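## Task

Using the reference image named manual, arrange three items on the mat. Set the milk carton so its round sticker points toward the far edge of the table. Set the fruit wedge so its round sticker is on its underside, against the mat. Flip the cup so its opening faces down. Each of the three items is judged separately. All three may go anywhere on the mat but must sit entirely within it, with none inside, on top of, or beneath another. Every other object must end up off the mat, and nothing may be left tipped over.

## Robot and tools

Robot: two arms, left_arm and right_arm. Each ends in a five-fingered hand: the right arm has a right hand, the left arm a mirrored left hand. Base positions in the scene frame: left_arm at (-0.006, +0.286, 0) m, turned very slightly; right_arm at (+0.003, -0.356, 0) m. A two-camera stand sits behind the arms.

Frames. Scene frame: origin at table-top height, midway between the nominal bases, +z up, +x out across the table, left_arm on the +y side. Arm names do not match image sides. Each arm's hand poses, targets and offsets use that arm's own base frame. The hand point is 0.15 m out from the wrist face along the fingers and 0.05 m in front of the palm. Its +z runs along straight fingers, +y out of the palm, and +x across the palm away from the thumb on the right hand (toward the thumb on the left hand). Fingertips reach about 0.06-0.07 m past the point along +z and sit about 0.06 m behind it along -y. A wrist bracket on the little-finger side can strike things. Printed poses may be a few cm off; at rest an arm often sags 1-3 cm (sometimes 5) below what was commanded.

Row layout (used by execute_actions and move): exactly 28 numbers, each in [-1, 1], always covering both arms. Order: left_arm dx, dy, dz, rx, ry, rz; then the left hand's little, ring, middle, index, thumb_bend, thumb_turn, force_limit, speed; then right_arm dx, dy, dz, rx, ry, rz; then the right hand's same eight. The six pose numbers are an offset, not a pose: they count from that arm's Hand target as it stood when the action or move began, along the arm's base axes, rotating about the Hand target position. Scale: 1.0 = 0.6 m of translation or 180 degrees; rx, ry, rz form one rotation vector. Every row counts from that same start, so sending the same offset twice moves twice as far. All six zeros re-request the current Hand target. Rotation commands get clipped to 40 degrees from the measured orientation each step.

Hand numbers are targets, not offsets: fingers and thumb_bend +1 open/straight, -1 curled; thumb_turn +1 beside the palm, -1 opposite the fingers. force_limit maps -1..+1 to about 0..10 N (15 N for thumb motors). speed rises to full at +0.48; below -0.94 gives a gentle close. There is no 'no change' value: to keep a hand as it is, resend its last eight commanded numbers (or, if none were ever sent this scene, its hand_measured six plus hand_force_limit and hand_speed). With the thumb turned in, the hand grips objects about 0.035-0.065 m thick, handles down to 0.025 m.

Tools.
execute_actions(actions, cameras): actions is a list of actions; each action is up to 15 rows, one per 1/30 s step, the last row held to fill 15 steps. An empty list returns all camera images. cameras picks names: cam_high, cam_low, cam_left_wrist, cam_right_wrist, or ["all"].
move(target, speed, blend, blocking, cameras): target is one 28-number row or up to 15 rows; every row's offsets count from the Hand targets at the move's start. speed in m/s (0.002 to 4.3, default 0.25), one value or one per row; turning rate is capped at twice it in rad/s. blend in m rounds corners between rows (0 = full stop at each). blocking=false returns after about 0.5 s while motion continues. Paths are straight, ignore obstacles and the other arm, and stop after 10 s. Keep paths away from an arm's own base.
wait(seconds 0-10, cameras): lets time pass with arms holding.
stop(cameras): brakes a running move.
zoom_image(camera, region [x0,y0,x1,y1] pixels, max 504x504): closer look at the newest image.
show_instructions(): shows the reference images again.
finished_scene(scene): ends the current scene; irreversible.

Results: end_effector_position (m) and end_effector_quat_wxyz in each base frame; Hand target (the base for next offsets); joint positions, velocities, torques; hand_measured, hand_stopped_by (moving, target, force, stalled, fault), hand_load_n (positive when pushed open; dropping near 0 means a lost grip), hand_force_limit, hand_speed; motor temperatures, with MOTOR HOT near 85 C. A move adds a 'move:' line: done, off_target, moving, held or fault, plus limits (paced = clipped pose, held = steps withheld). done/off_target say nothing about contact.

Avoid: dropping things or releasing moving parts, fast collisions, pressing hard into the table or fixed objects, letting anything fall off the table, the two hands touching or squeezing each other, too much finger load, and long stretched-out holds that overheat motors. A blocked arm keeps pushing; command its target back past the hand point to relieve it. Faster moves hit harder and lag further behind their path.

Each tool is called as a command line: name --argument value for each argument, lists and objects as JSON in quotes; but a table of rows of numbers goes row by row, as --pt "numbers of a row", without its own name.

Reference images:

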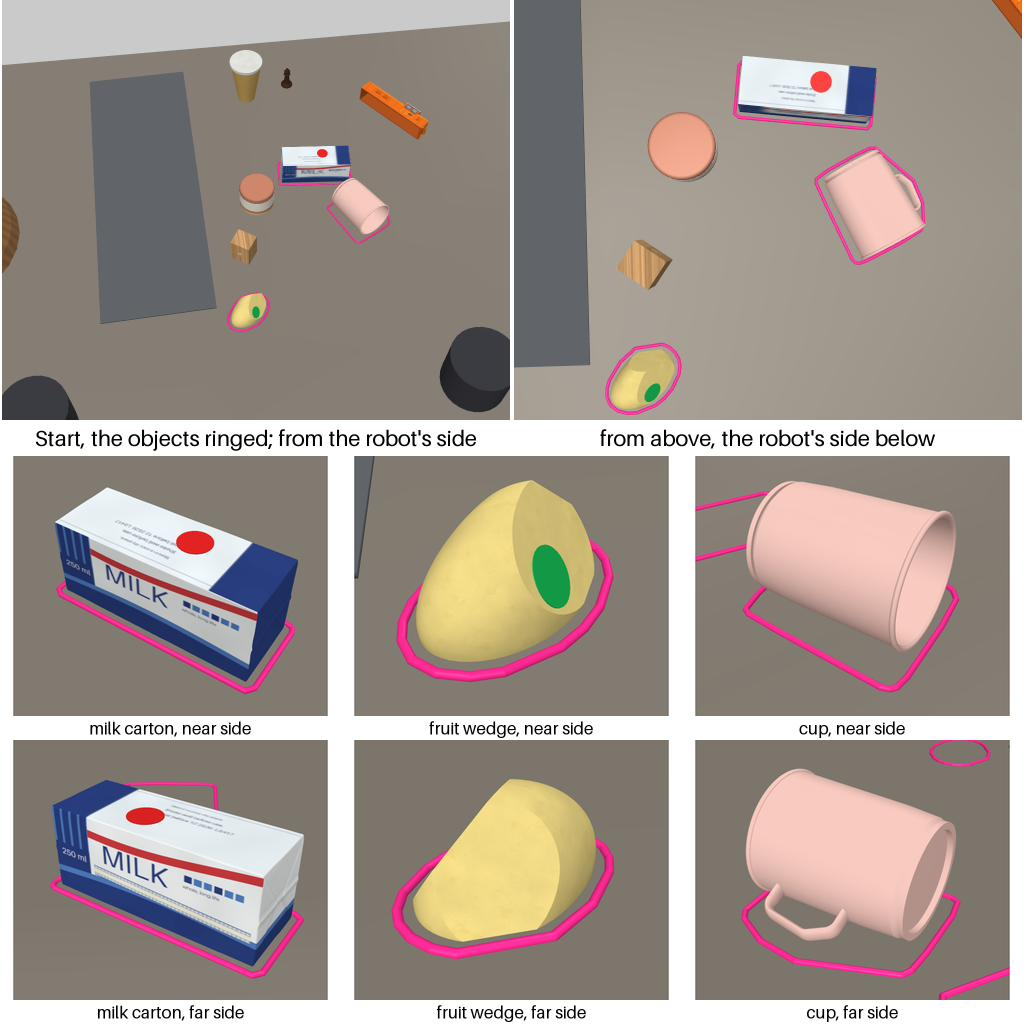

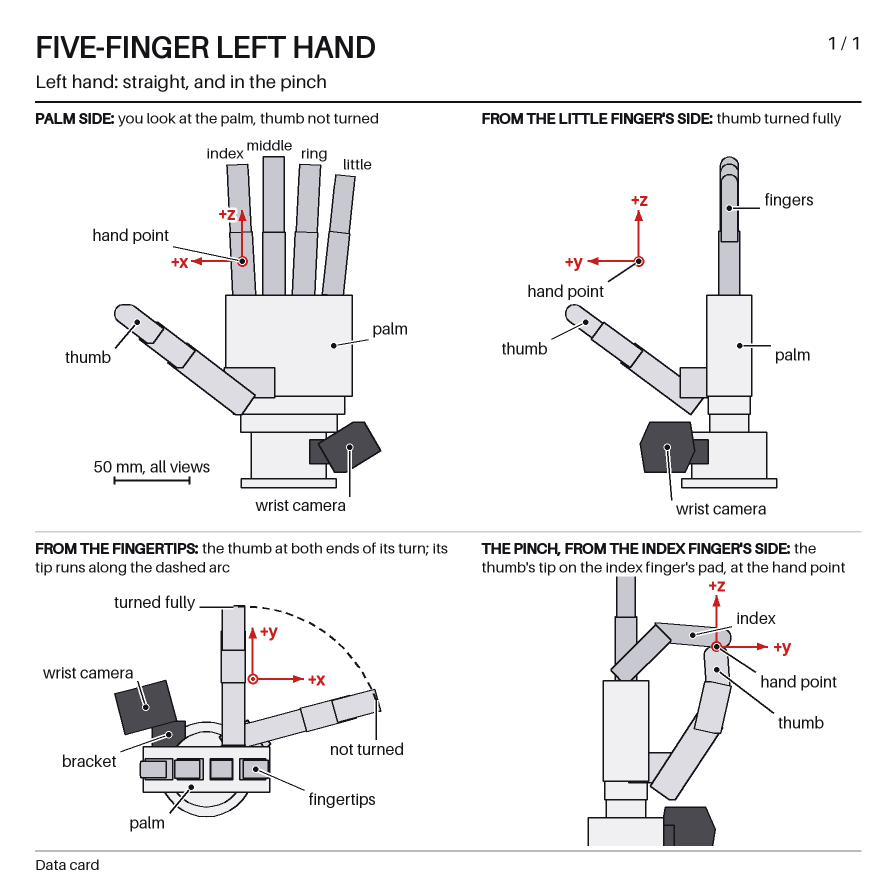

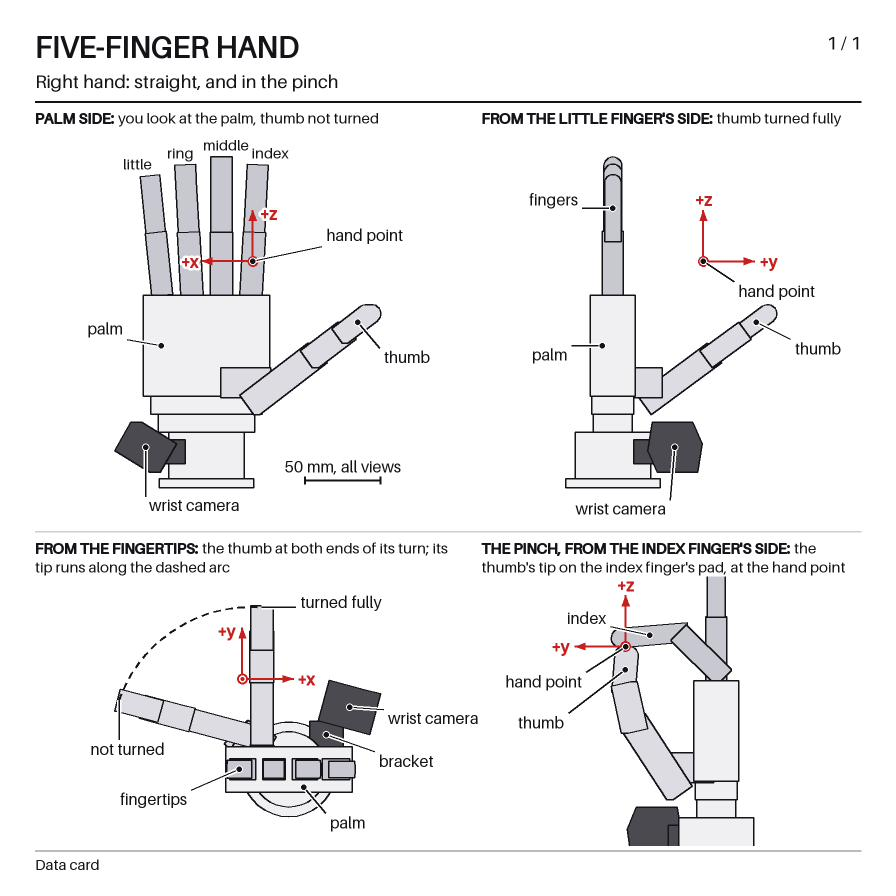

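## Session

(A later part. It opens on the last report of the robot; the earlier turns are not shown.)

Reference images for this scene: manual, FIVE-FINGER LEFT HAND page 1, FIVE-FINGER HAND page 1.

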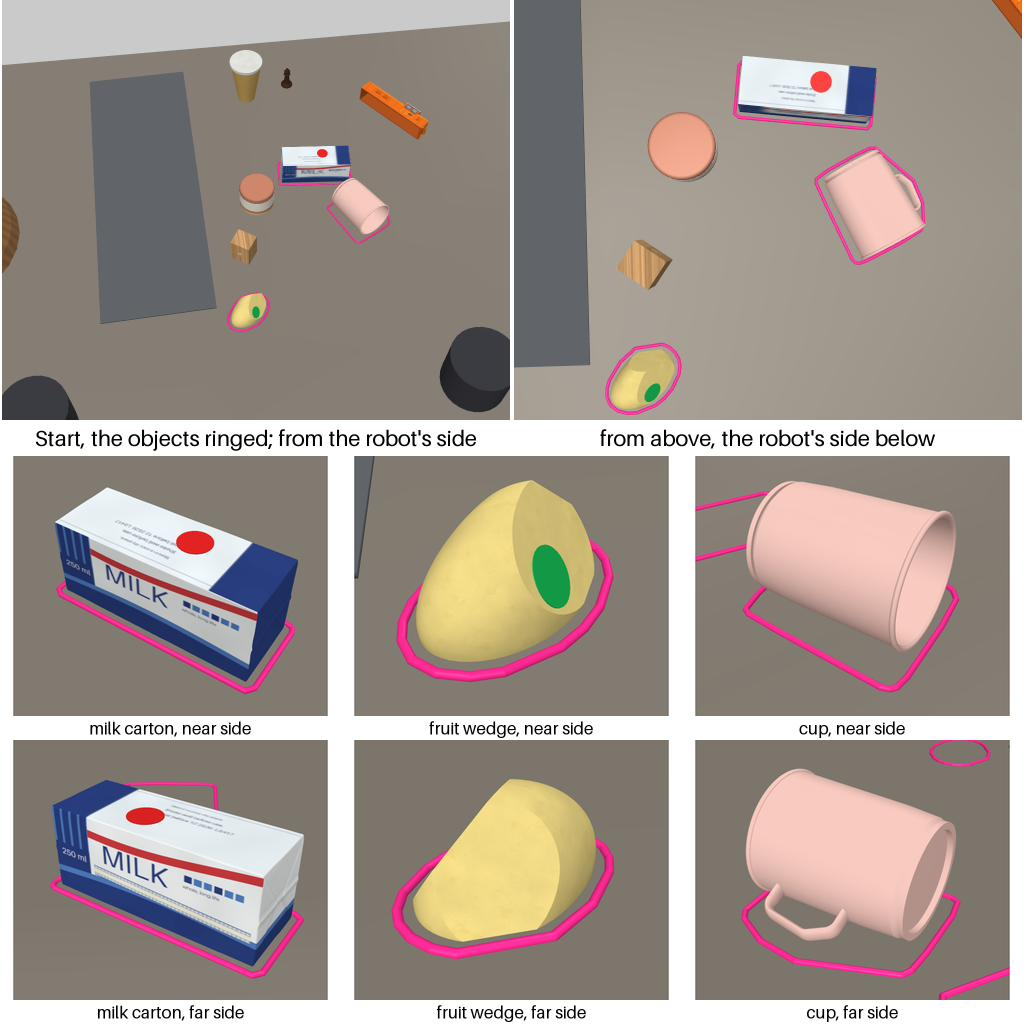

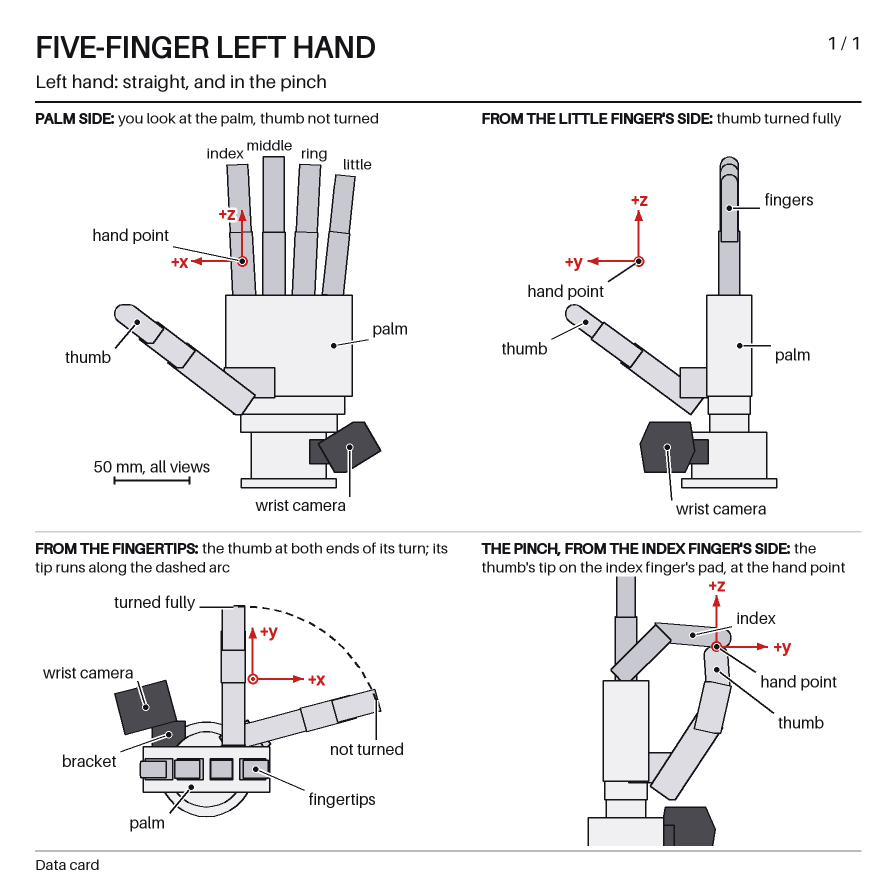

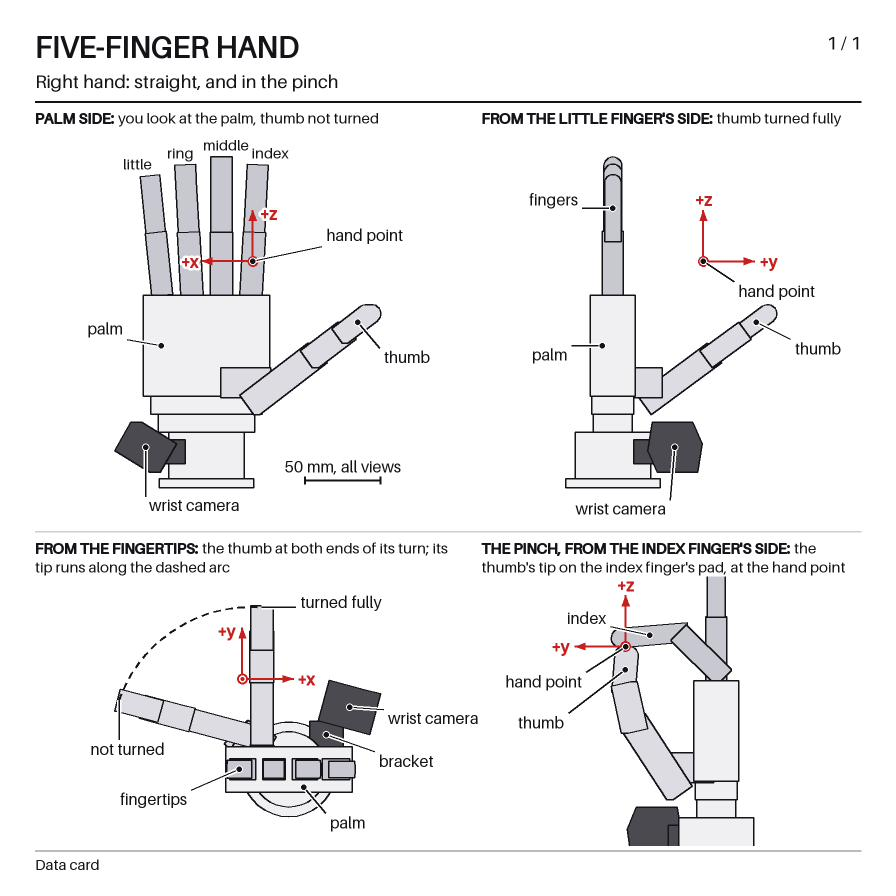

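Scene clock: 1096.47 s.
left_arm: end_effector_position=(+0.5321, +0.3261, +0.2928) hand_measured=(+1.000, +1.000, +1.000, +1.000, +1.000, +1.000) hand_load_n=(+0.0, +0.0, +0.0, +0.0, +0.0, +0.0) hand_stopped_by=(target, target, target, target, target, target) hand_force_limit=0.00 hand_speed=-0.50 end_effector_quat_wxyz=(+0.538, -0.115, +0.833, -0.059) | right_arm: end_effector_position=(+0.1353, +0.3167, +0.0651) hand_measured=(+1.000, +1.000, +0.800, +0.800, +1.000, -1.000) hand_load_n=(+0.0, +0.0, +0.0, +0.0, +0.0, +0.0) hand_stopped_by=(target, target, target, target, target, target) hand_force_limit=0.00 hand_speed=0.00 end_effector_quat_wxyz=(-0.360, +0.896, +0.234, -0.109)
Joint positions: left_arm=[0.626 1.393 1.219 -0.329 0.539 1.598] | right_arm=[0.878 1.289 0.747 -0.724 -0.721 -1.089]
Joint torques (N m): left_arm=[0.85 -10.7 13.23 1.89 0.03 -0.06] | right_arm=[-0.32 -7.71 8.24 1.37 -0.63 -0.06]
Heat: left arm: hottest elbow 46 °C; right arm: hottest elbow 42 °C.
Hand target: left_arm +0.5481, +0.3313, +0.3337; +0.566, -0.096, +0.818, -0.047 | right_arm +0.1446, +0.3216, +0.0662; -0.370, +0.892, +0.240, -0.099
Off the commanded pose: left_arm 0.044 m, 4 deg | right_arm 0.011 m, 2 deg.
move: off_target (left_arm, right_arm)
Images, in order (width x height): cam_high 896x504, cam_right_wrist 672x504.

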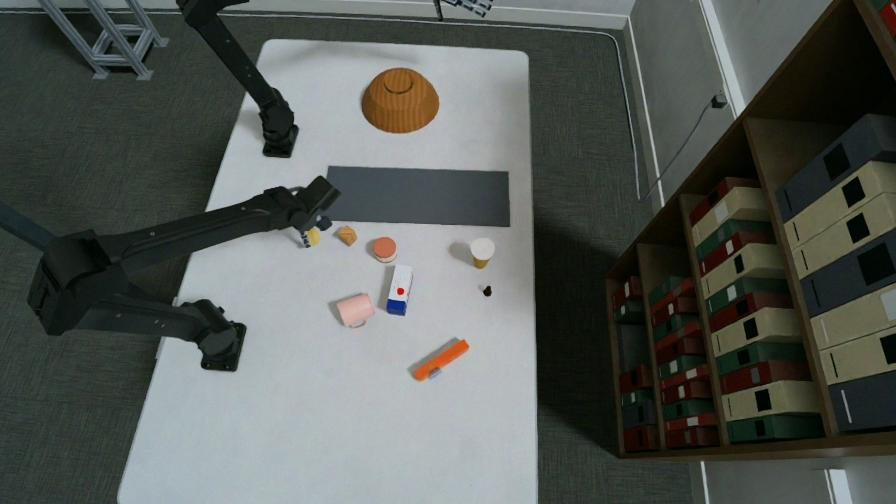

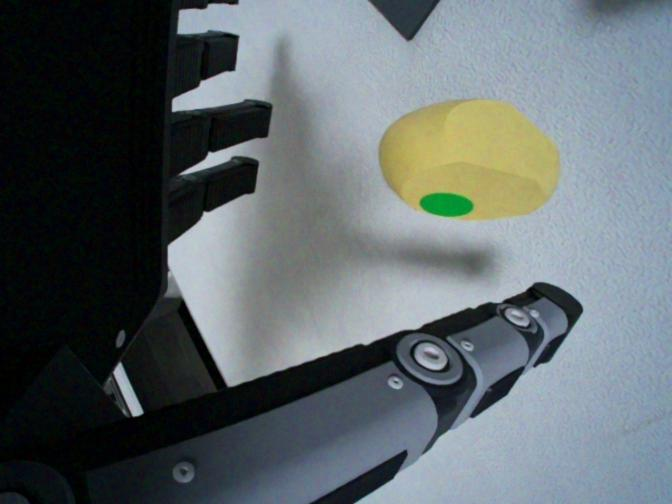

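move --pt "0 0 0 0 0 0 1 1 1 1 1 1 0.0 -0.5 0.022 -0.015 0 0 0 0 1 1 0.8 0.8 1 -1 0.0 0.0" --pt "0 0 0 0 0 0 1 1 1 1 1 1 0.0 -0.5 0.022 -0.015 -0.04 0 0 0 1 1 0.8 0.8 1 -1 0.0 0.0" --speed 0.15 --blend '[0.005, 0]' --cameras '["cam_low", "cam_right_wrist", "cam_high"]'

zoom_image --camera "cam_low" --region '[480, 200, 580, 280]'

zoom_image --camera "cam_high" --region '[260, 190, 360, 290]'

Scene clock: 1147.70 s.
left_arm: end_effector_position=(+0.5321, +0.3261, +0.2928) hand_measured=(+1.000, +1.000, +1.000, +1.000, +1.000, +1.000) hand_load_n=(+0.5, +0.0, +0.0, +0.0, +0.0, +0.0) hand_stopped_by=(target, target, target, target, target, target) hand_force_limit=0.00 hand_speed=-0.50 end_effector_quat_wxyz=(+0.538, -0.115, +0.833, -0.059) | right_arm: end_effector_position=(+0.1525, +0.3064, +0.0419) hand_measured=(+1.000, +1.000, +0.800, +0.800, +1.000, -1.000) hand_load_n=(+0.0, +0.0, +0.0, +0.0, +0.0, +0.0) hand_stopped_by=(target, target, target, target, target, target) hand_force_limit=0.00 hand_speed=0.00 end_effector_quat_wxyz=(-0.362, +0.898, +0.229, -0.106)
Joint positions: left_arm=[0.626 1.393 1.219 -0.329 0.539 1.598] | right_arm=[0.818 1.343 0.726 -0.687 -0.734 -1.149]
Joint torques (N m): left_arm=[0.79 -10.7 13.23 1.92 0.03 -0.07] | right_arm=[-0.21 -8.06 7.65 1.32 -0.64 -0.05]
Motor temperatures (°C): left_arm=[23 29 47 23 23 25] | right_arm=[22 27 40 22 25 26]
Heat: left arm: hottest elbow 47 °C; right arm: hottest elbow 40 °C.
Hand target: left_arm +0.5481, +0.3313, +0.3337; +0.566, -0.096, +0.818, -0.047 | right_arm +0.1578, +0.3126, +0.0422; -0.370, +0.892, +0.240, -0.099
Off the commanded pose: left_arm 0.044 m, 4 deg | right_arm 0.008 m, 2 deg.
move: off_target (left_arm)
Images, in order (width x height): cam_high 896x504, cam_low 896x504, cam_right_wrist 672x504.

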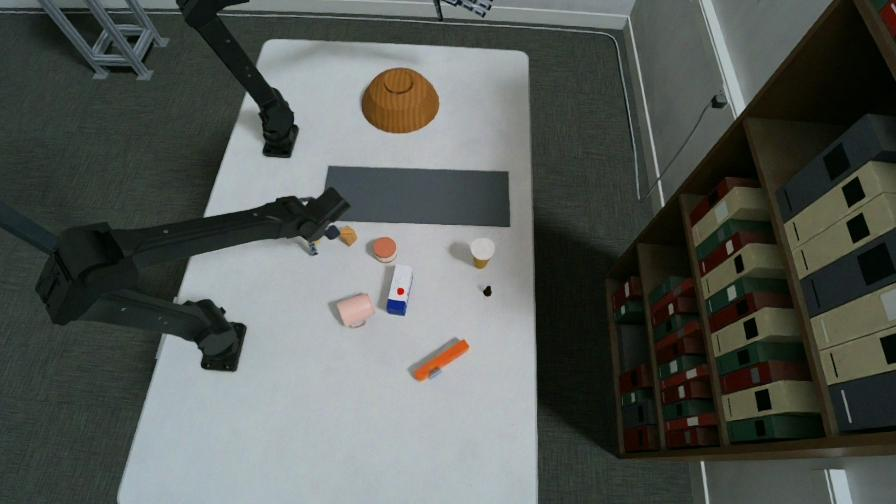

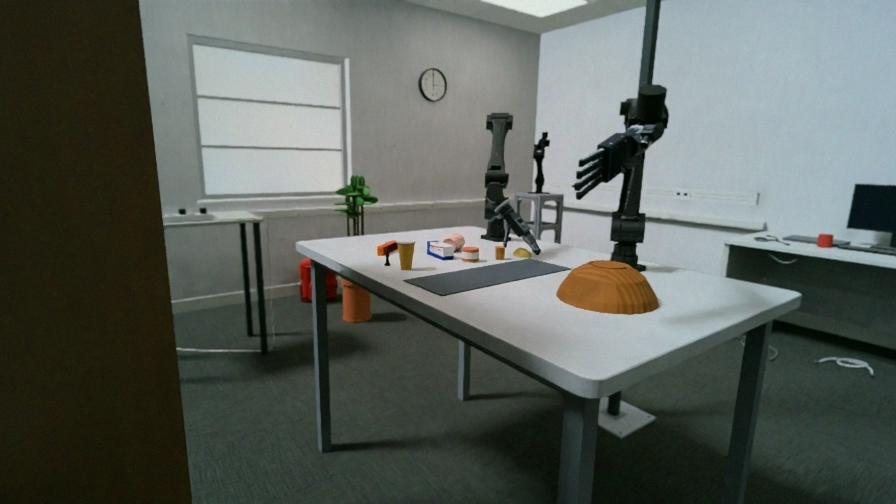

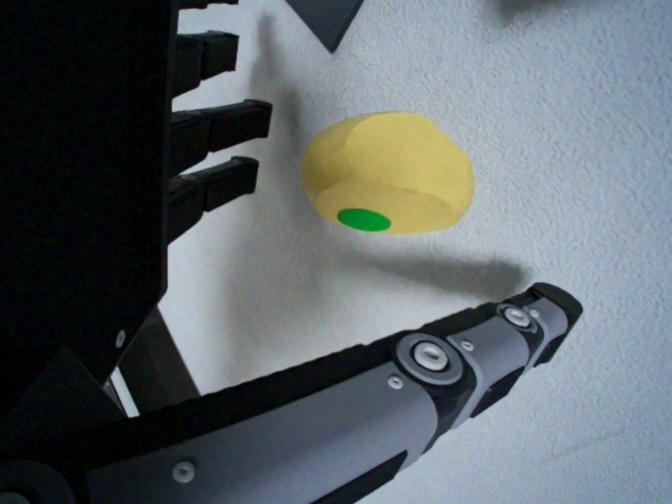

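Scaled by 5.040 from the camera's 896x504 image, which has a finer 1280x720 frame.

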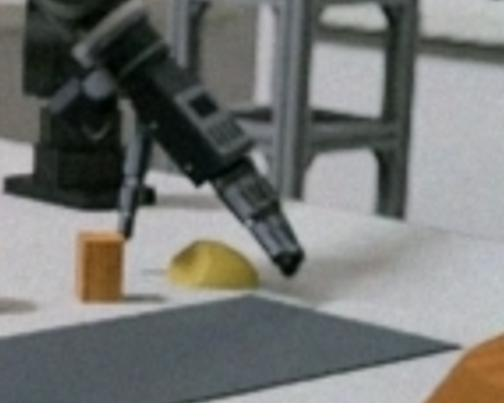

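Scaled by 5.040 from the camera's 896x504 image, which has a finer 1280x720 frame.

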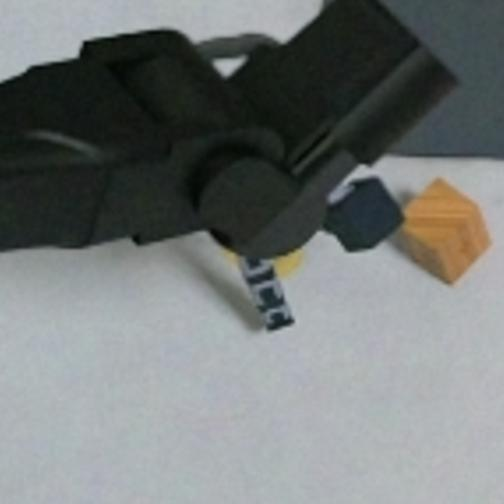

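move --pt "0 0 0 0 0 0 1 1 1 1 1 1 0.0 -0.5 0.01 0.004 -0.028 0 0 0 1 1 0.8 0.8 1 -1 0.0 0.0" --speed 0.1 --cameras '["cam_low", "cam_right_wrist"]'

zoom_image --camera "cam_low" --region '[490, 210, 570, 270]'

Scene clock: 1167.50 s.
left_arm: end_effector_position=(+0.5321, +0.3261, +0.2928) hand_measured=(+1.000, +1.000, +1.000, +1.000, +1.000, +1.000) hand_load_n=(+0.0, -0.5, +0.0, +0.0, +0.0, +0.0) hand_stopped_by=(target, target, target, target, target, target) hand_force_limit=0.00 hand_speed=-0.50 end_effector_quat_wxyz=(+0.538, -0.115, +0.833, -0.059) | right_arm: end_effector_position=(+0.1575, +0.3113, +0.0292) hand_measured=(+1.000, +1.000, +0.800, +0.800, +1.000, -1.000) hand_load_n=(+0.0, +0.0, +0.5, +0.0, +0.0, +0.0) hand_stopped_by=(target, target, target, target, target, target) hand_force_limit=0.00 hand_speed=0.00 end_effector_quat_wxyz=(-0.364, +0.896, +0.232, -0.105)
Joint positions: left_arm=[0.626 1.393 1.219 -0.329 0.539 1.598] | right_arm=[0.815 1.386 0.724 -0.643 -0.741 -1.158]
Joint torques (N m): left_arm=[0.85 -10.7 13.23 1.91 0.03 -0.06] | right_arm=[-0.38 -7.82 6.99 1.44 -0.51 -0.07]
Heat: left arm: hottest elbow 47 °C; right arm: hottest elbow 41 °C.
Hand target: left_arm +0.5481, +0.3313, +0.3337; +0.566, -0.096, +0.818, -0.047 | right_arm +0.1638, +0.3150, +0.0254; -0.370, +0.892, +0.240, -0.099
Off the commanded pose: left_arm 0.044 m, 4 deg | right_arm 0.008 m, 1 deg.
move: off_target (left_arm)
Images, in order (width x height): cam_low 896x504, cam_right_wrist 672x504.

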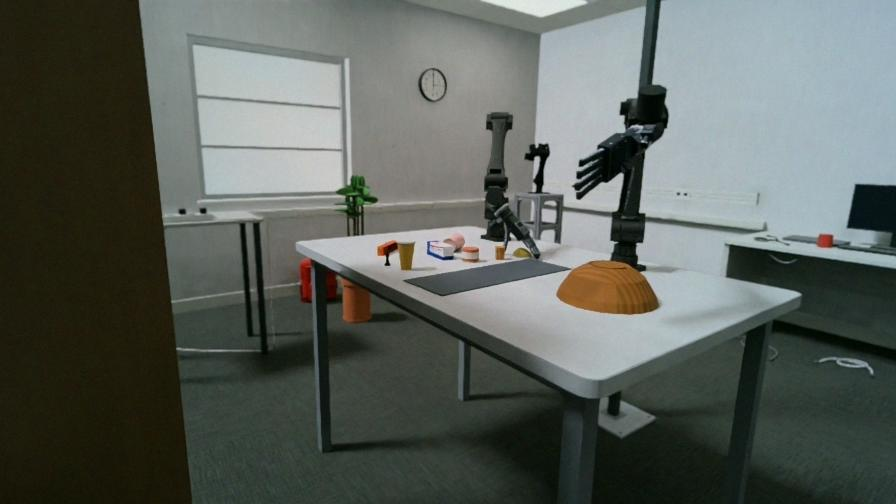

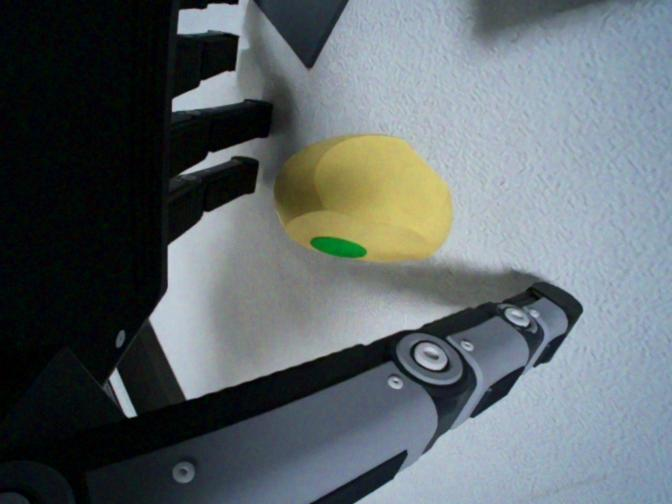

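Scaled by 6.300 from the camera's 896x504 image, which has a finer 1280x720 frame.

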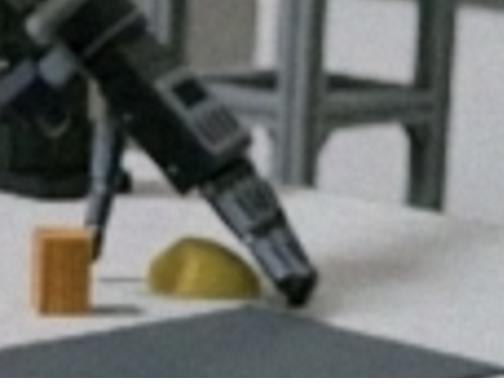

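move --pt "0 0 0 0 0 0 1 1 1 1 1 1 0.0 -0.5 0 0 0 0 0 0 1 1 -0.3 -0.3 -0.2 -1 -0.3 -0.85" --speed 0.1 --cameras '["cam_low", "cam_right_wrist"]'

zoom_image --camera "cam_low" --region '[490, 210, 570, 270]'

Scene clock: 1196.17 s.
left_arm: end_effector_position=(+0.5321, +0.3261, +0.2928) hand_measured=(+1.000, +1.000, +1.000, +1.000, +1.000, +1.000) hand_load_n=(+0.0, +0.0, +0.0, +0.0, +0.0, +0.5) hand_stopped_by=(target, target, target, target, target, target) hand_force_limit=0.00 hand_speed=-0.50 end_effector_quat_wxyz=(+0.538, -0.115, +0.833, -0.059) | right_arm: end_effector_position=(+0.1543, +0.3163, +0.0314) hand_measured=(+1.000, +1.000, +0.678, -0.300, +0.230, -1.000) hand_load_n=(+0.0, +0.0, +2.5, +2.0, +5.0, +0.5) hand_stopped_by=(target, target, force, target, force, target) hand_force_limit=-0.30 hand_speed=-0.85 end_effector_quat_wxyz=(-0.375, +0.890, +0.237, -0.108)
Joint positions: left_arm=[0.626 1.393 1.219 -0.329 0.539 1.598] | right_arm=[0.821 1.386 0.724 -0.632 -0.762 -1.158]
Joint torques (N m): left_arm=[0.85 -10.64 13.2 1.91 0.03 -0.06] | right_arm=[-0.26 -8 7.02 1.03 -0.04 -0.07]
Heat: left arm: hottest elbow 47 °C; right arm: hottest elbow 39 °C.
Hand target: left_arm +0.5481, +0.3313, +0.3337; +0.566, -0.096, +0.818, -0.047 | right_arm +0.1638, +0.3150, +0.0254; -0.370, +0.892, +0.240, -0.099
Off the commanded pose: left_arm 0.044 m, 4 deg | right_arm 0.011 m, 1 deg.
move: off_target (left_arm, right_arm)
Images, in order (width x height): cam_low 896x504, cam_right_wrist 672x504.

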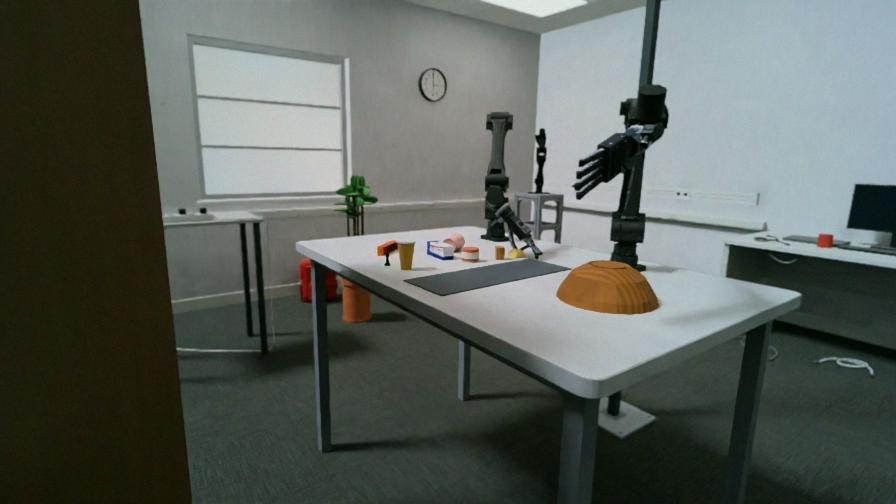

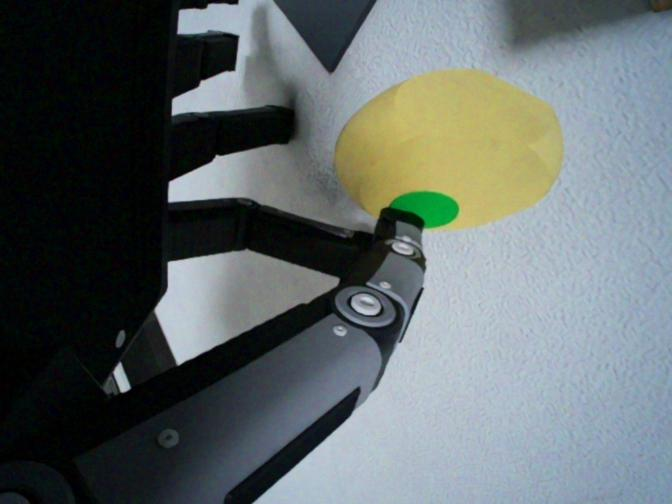

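Scaled by 6.300 from the camera's 896x504 image, which has a finer 1280x720 frame.

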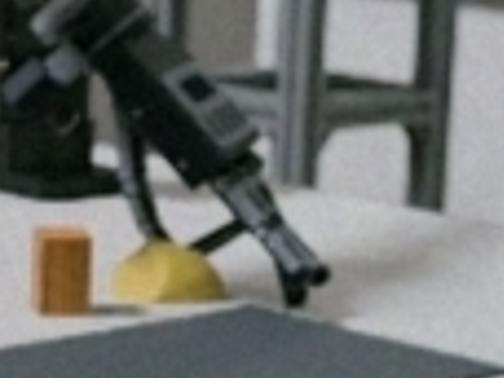

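move --pt "0 0 0 0 0 0 1 1 1 1 1 1 0.0 -0.5 0 0 0.0 0 0 0 1 1 0.8 0.8 1 -1 -0.3 -0.3" --pt "0 0 0 0 0 0 1 1 1 1 1 1 0.0 -0.5 0 0 0.08 0 0 0 1 1 0.8 0.8 1 -1 -0.3 -0.3" --speed 0.2 --cameras '["cam_high", "cam_right_wrist"]'

zoom_image --camera "cam_high" --region '[260, 190, 360, 290]'

Scene clock: 1231.37 s.
left_arm: end_effector_position=(+0.5321, +0.3261, +0.2928) hand_measured=(+1.000, +1.000, +1.000, +1.000, +1.000, +1.000) hand_load_n=(+0.0, +0.0, +0.0, +0.0, +0.0, +0.0) hand_stopped_by=(target, target, target, target, target, target) hand_force_limit=0.00 hand_speed=-0.50 end_effector_quat_wxyz=(+0.538, -0.115, +0.833, -0.059) | right_arm: end_effector_position=(+0.1517, +0.2969, +0.0527) hand_measured=(+1.000, +1.000, +0.800, +0.800, +1.000, -1.000) hand_load_n=(+0.0, +0.0, +0.0, +0.0, +0.0, +0.0) hand_stopped_by=(target, target, target, target, target, target) hand_force_limit=-0.30 hand_speed=-0.30 end_effector_quat_wxyz=(-0.355, +0.902, +0.215, -0.123)
Joint positions: left_arm=[0.626 1.393 1.219 -0.329 0.539 1.598] | right_arm=[0.795 1.332 0.749 -0.773 -0.745 -1.16]
Joint torques (N m): left_arm=[0.85 -10.7 13.24 1.91 0.03 -0.06] | right_arm=[1.2 -10.11 11.28 0.42 -0.35 -0.05]
Heat: left arm: hottest elbow 47 °C; right arm: hottest elbow 39 °C.
Hand target: left_arm +0.5481, +0.3313, +0.3337; +0.566, -0.096, +0.818, -0.047 | right_arm +0.1638, +0.3150, +0.0734; -0.370, +0.892, +0.240, -0.099
Off the commanded pose: left_arm 0.044 m, 4 deg | right_arm 0.030 m, 5 deg.
move: off_target (left_arm, right_arm)
Images, in order (width x height): cam_high 896x504, cam_right_wrist 672x504.

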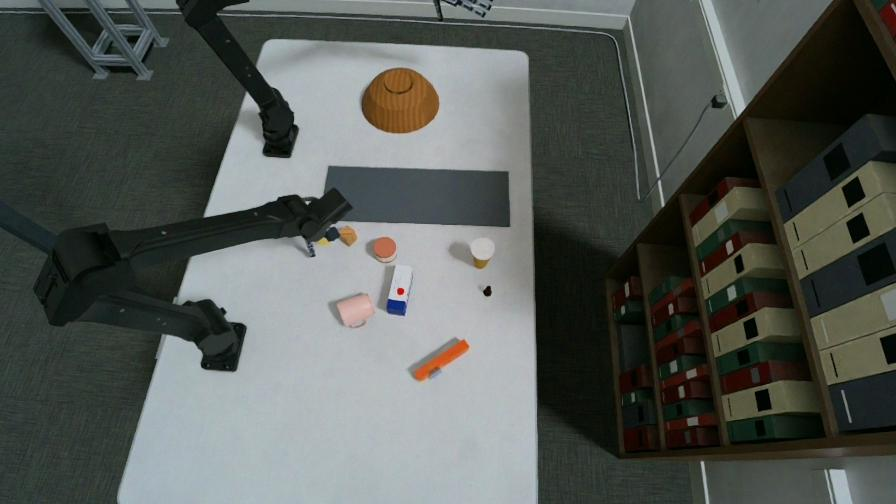

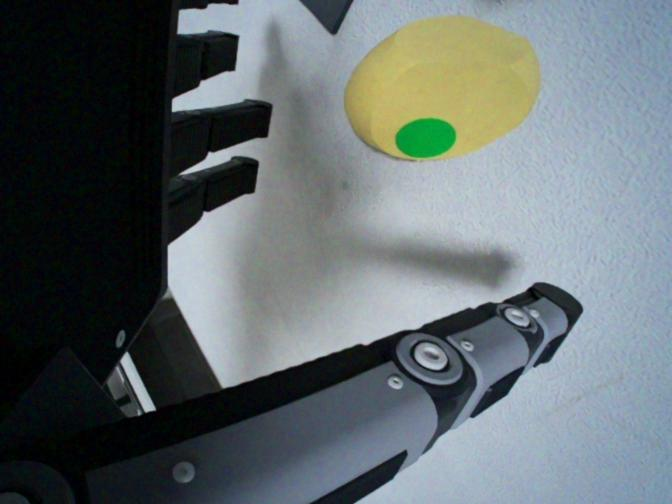

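Scaled by 5.040 from the camera's 896x504 image, which has a finer 1280x720 frame.

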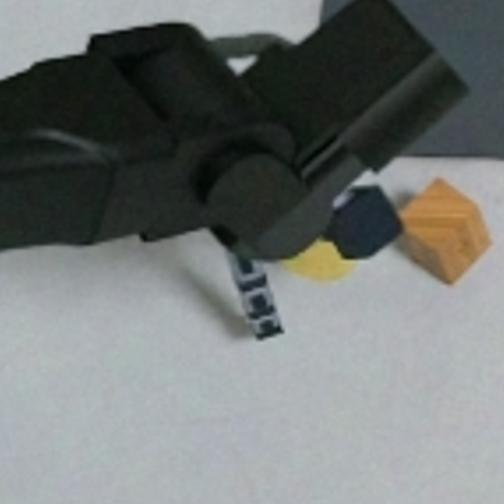

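zoom_image --camera "cam_right_wrist" --region '[250, 0, 600, 220]'

zoom_image --camera "cam_low" --region '[490, 210, 570, 270]'

Scaled by 1.440 from the camera's 672x504 image, which has a finer 960x720 frame.

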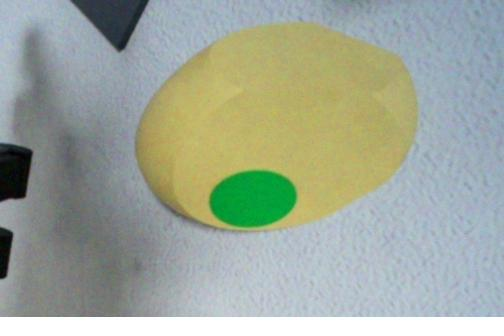

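This scene's latest camera images include none from cam_low. They are from: cam_high, cam_right_wrist. cam_low's image comes with the result of a call that names it in "cameras".

move --pt "0 0 0 0 0 0 1 1 1 1 1 1 0.0 -0.5 0.02 -0.08 0.15 0 0 0 1 1 0.8 0.8 1 -1 -0.3 -0.3" --pt "0 0 0 0 0 0 1 1 1 1 1 1 0.0 -0.5 0.36 -0.7 0.33 0 0 0 1 1 0.8 0.8 1 -1 -0.3 -0.3" --speed 0.5 --blend '[0.03, 0]' --cameras '["cam_high", "cam_low"]'

zoom_image --camera "cam_high" --region '[290, 210, 370, 270]'

zoom_image --camera "cam_low" --region '[490, 220, 560, 270]'

Scene clock: 1345.87 s.
left_arm: end_effector_position=(+0.5321, +0.3261, +0.2928) hand_measured=(+1.000, +1.000, +1.000, +1.000, +1.000, +1.000) hand_load_n=(+0.0, +0.0, +0.0, +0.0, +0.0, +0.0) hand_stopped_by=(target, target, target, target, target, target) hand_force_limit=0.00 hand_speed=-0.50 end_effector_quat_wxyz=(+0.538, -0.115, +0.833, -0.059) | right_arm: end_effector_position=(+0.3647, -0.1005, +0.2524) hand_measured=(+1.000, +1.000, +0.800, +0.800, +1.000, -1.000) hand_load_n=(+0.0, +0.0, +0.0, +0.0, +0.0, +0.0) hand_stopped_by=(target, target, target, target, target, target) hand_force_limit=-0.30 hand_speed=-0.30 end_effector_quat_wxyz=(-0.212, +0.972, +0.086, +0.046)
Joint positions: left_arm=[0.626 1.393 1.219 -0.329 0.539 1.598] | right_arm=[-0.319 1.384 1.424 -1.7 -0.429 -2.085]
Joint torques (N m): left_arm=[0.85 -10.7 13.22 1.91 0.03 -0.07] | right_arm=[0.09 -10.29 13.14 -0.08 -0.19 -0.06]
Motor temperatures (°C): left_arm=[23 29 48 23 23 25] | right_arm=[22 27 46 22 25 26]
Heat: left arm: hottest elbow 48 °C; right arm: hottest elbow 46 °C.
Hand target: left_arm +0.5481, +0.3313, +0.3337; +0.566, -0.096, +0.818, -0.047 | right_arm +0.3798, -0.1050, +0.2714; -0.370, +0.892, +0.240, -0.099
Off the commanded pose: left_arm 0.044 m, 4 deg | right_arm 0.025 m, 32 deg.
joint sent to its limit (right arm) — joint 4 (wrist pitch), lower limit; joint 6 (wrist roll), lower limit. The joint targets are off in position and orientation.
move: off_target (left_arm, right_arm)
Images, in order (width x height): cam_high 896x504, cam_low 896x504.

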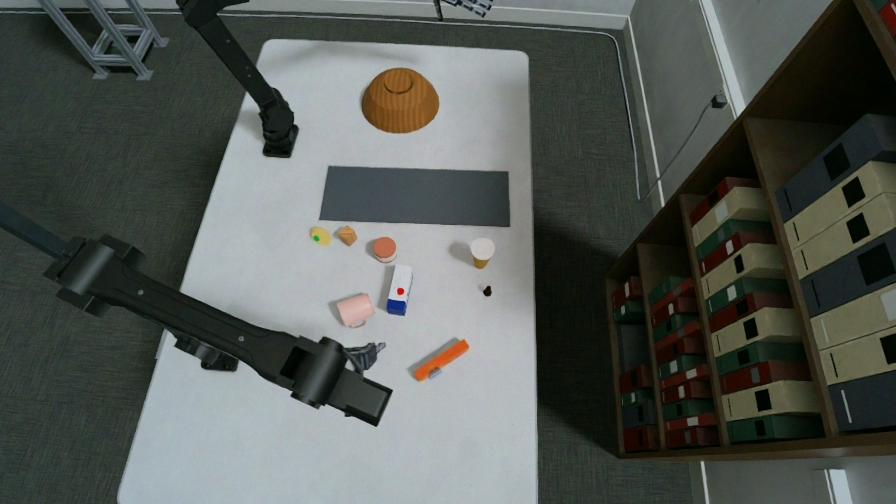

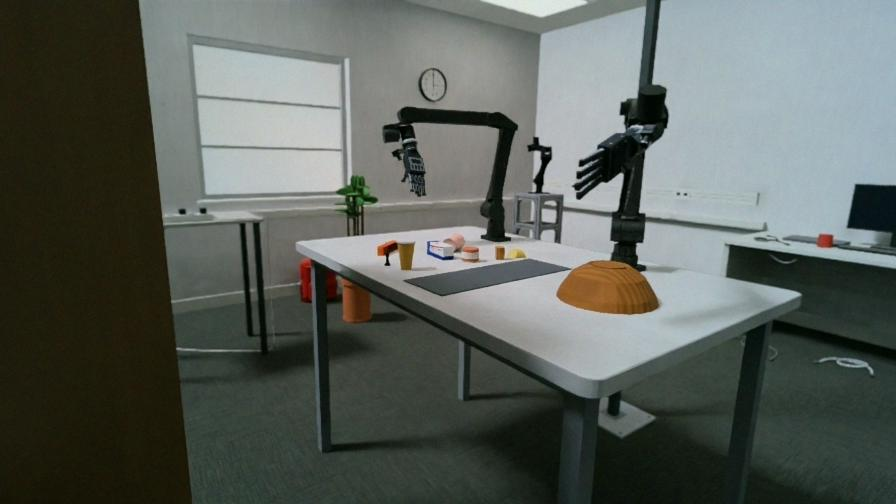

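Scaled by 6.300 from the camera's 896x504 image, which has a finer 1280x720 frame.

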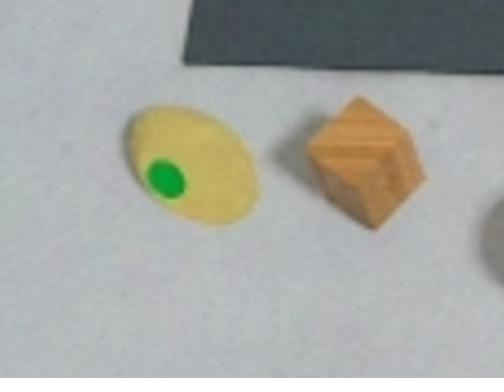

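Scaled by 7.200 from the camera's 896x504 image, which has a finer 1280x720 frame.

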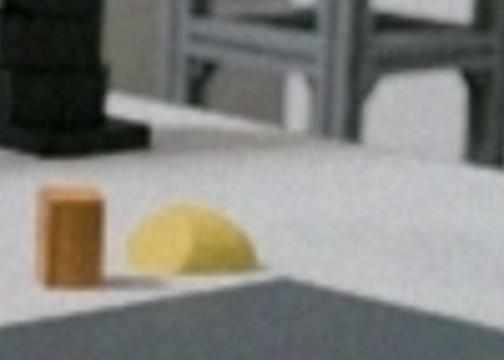

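move --pt "-0.2167 -0.6 -0.03 -0.0343 0.1995 -0.1979 1 1 0.8 0.8 1 -1 -0.3 0.0 0 0 0 0 0 0 1 1 0.8 0.8 1 -1 -0.3 -0.3" --speed 0.6

move --pt "-0.39 -0.416 -0.27 -0.0343 0.1995 -0.1979 1 1 0.8 0.8 1 -1 -0.3 0.0 0 0 0 0 0 0 1 1 0.8 0.8 1 -1 -0.3 -0.3" --speed 0.5 --cameras '["cam_high", "cam_low", "cam_left_wrist"]'

Scene clock: 1424.03 s.
left_arm: end_effector_position=(+0.4076, -0.0274, +0.2874) hand_measured=(+1.000, +1.000, +0.800, +0.800, +1.000, -1.000) hand_load_n=(+0.0, +0.0, +0.0, +0.0, +0.0, +0.0) hand_stopped_by=(target, target, target, target, target, target) hand_force_limit=-0.30 hand_speed=0.00 end_effector_quat_wxyz=(+0.219, +0.111, +0.942, -0.228) | right_arm: end_effector_position=(+0.3647, -0.1005, +0.2524) hand_measured=(+1.000, +1.000, +0.800, +0.800, +1.000, -1.000) hand_load_n=(+0.0, +0.0, +0.0, +0.0, +0.0, +0.0) hand_stopped_by=(target, target, target, target, target, target) hand_force_limit=-0.30 hand_speed=-0.30 end_effector_quat_wxyz=(-0.212, +0.972, +0.086, +0.046)
Joint positions: left_arm=[0.03 1.17 1.281 -1.271 0.511 1.725] | right_arm=[-0.319 1.384 1.424 -1.7 -0.429 -2.085]
Joint torques (N m): left_arm=[0.5 -6.77 12.41 0.39 0.09 -0.16] | right_arm=[0.09 -10.29 13.08 -0.09 -0.2 -0.06]
Heat: left arm: hottest elbow 48 °C; right arm: hottest elbow 47 °C.
Hand target: left_arm +0.4181, -0.0287, +0.3157; +0.244, +0.116, +0.936, -0.226 | right_arm +0.3798, -0.1050, +0.2714; -0.370, +0.892, +0.240, -0.099
Off the commanded pose: left_arm 0.030 m, 3 deg | right_arm 0.025 m, 32 deg.
joint sent to its limit (right arm) — joint 4 (wrist pitch), lower limit; joint 6 (wrist roll), lower limit. The joint targets are off in position and orientation.
move: off_target (left_arm, right_arm)

Scene clock: 1426.43 s.
left_arm: end_effector_position=(+0.1798, -0.2711, +0.1474) hand_measured=(+1.000, +1.000, +0.800, +0.800, +1.000, -1.000) hand_load_n=(+0.0, +0.0, +0.0, +0.0, +0.0, +0.0) hand_stopped_by=(target, target, target, target, target, target) hand_force_limit=-0.30 hand_speed=0.00 end_effector_quat_wxyz=(-0.138, +0.300, +0.876, -0.353) | right_arm: end_effector_position=(+0.3647, -0.1005, +0.2524) hand_measured=(+1.000, +1.000, +0.800, +0.800, +1.000, -1.000) hand_load_n=(+0.0, +0.0, +0.0, +0.0, +0.0, +0.0) hand_stopped_by=(target, target, target, target, target, target) hand_force_limit=-0.30 hand_speed=-0.30 end_effector_quat_wxyz=(-0.212, +0.972, +0.086, +0.046)
Joint positions: left_arm=[-0.691 1.288 0.991 -1.284 0.776 1.544] | right_arm=[-0.319 1.384 1.424 -1.7 -0.429 -2.085]
Joint torques (N m): left_arm=[0.44 -7.82 7.72 0.61 0.6 -0.17] | right_arm=[0.21 -10.29 13.12 -0.06 -0.19 -0.06]
Heat: left arm: hottest elbow 48 °C; right arm: hottest elbow 47 °C.
Hand target: left_arm +0.1841, -0.2783, +0.1537; -0.126, +0.305, +0.872, -0.361 | right_arm +0.3798, -0.1050, +0.2714; -0.370, +0.892, +0.240, -0.099
Off the commanded pose: left_arm 0.010 m, 2 deg | right_arm 0.025 m, 32 deg.
joint sent to its limit (right arm) — joint 4 (wrist pitch), lower limit; joint 6 (wrist roll), lower limit. The joint targets are off in position and orientation.
move: off_target (right_arm)
Images, in order (width x height): cam_high 896x504, cam_low 896x504, cam_left_wrist 672x504.

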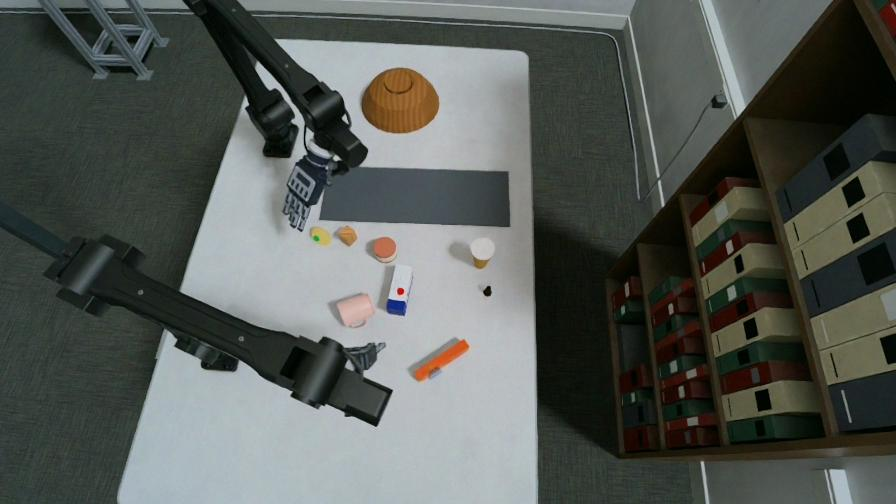

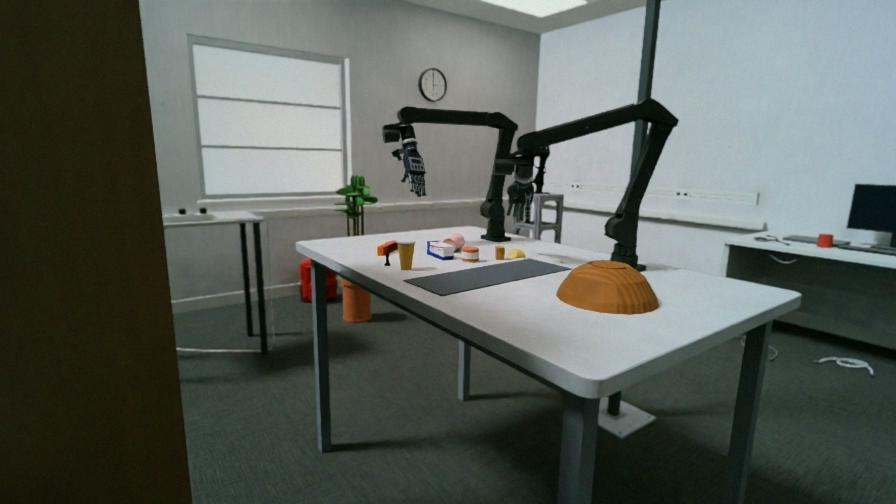

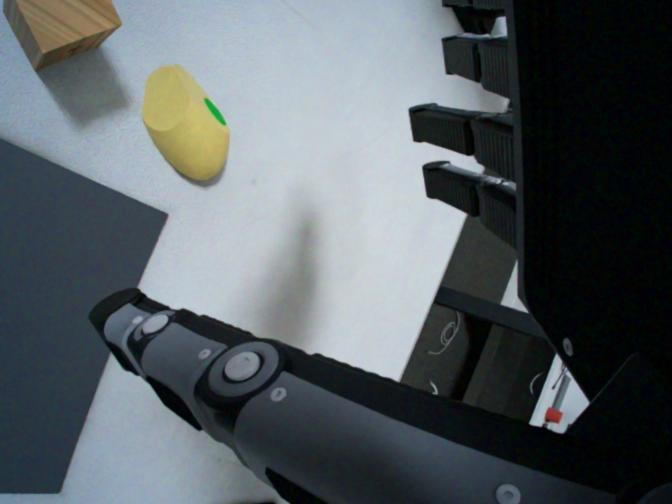

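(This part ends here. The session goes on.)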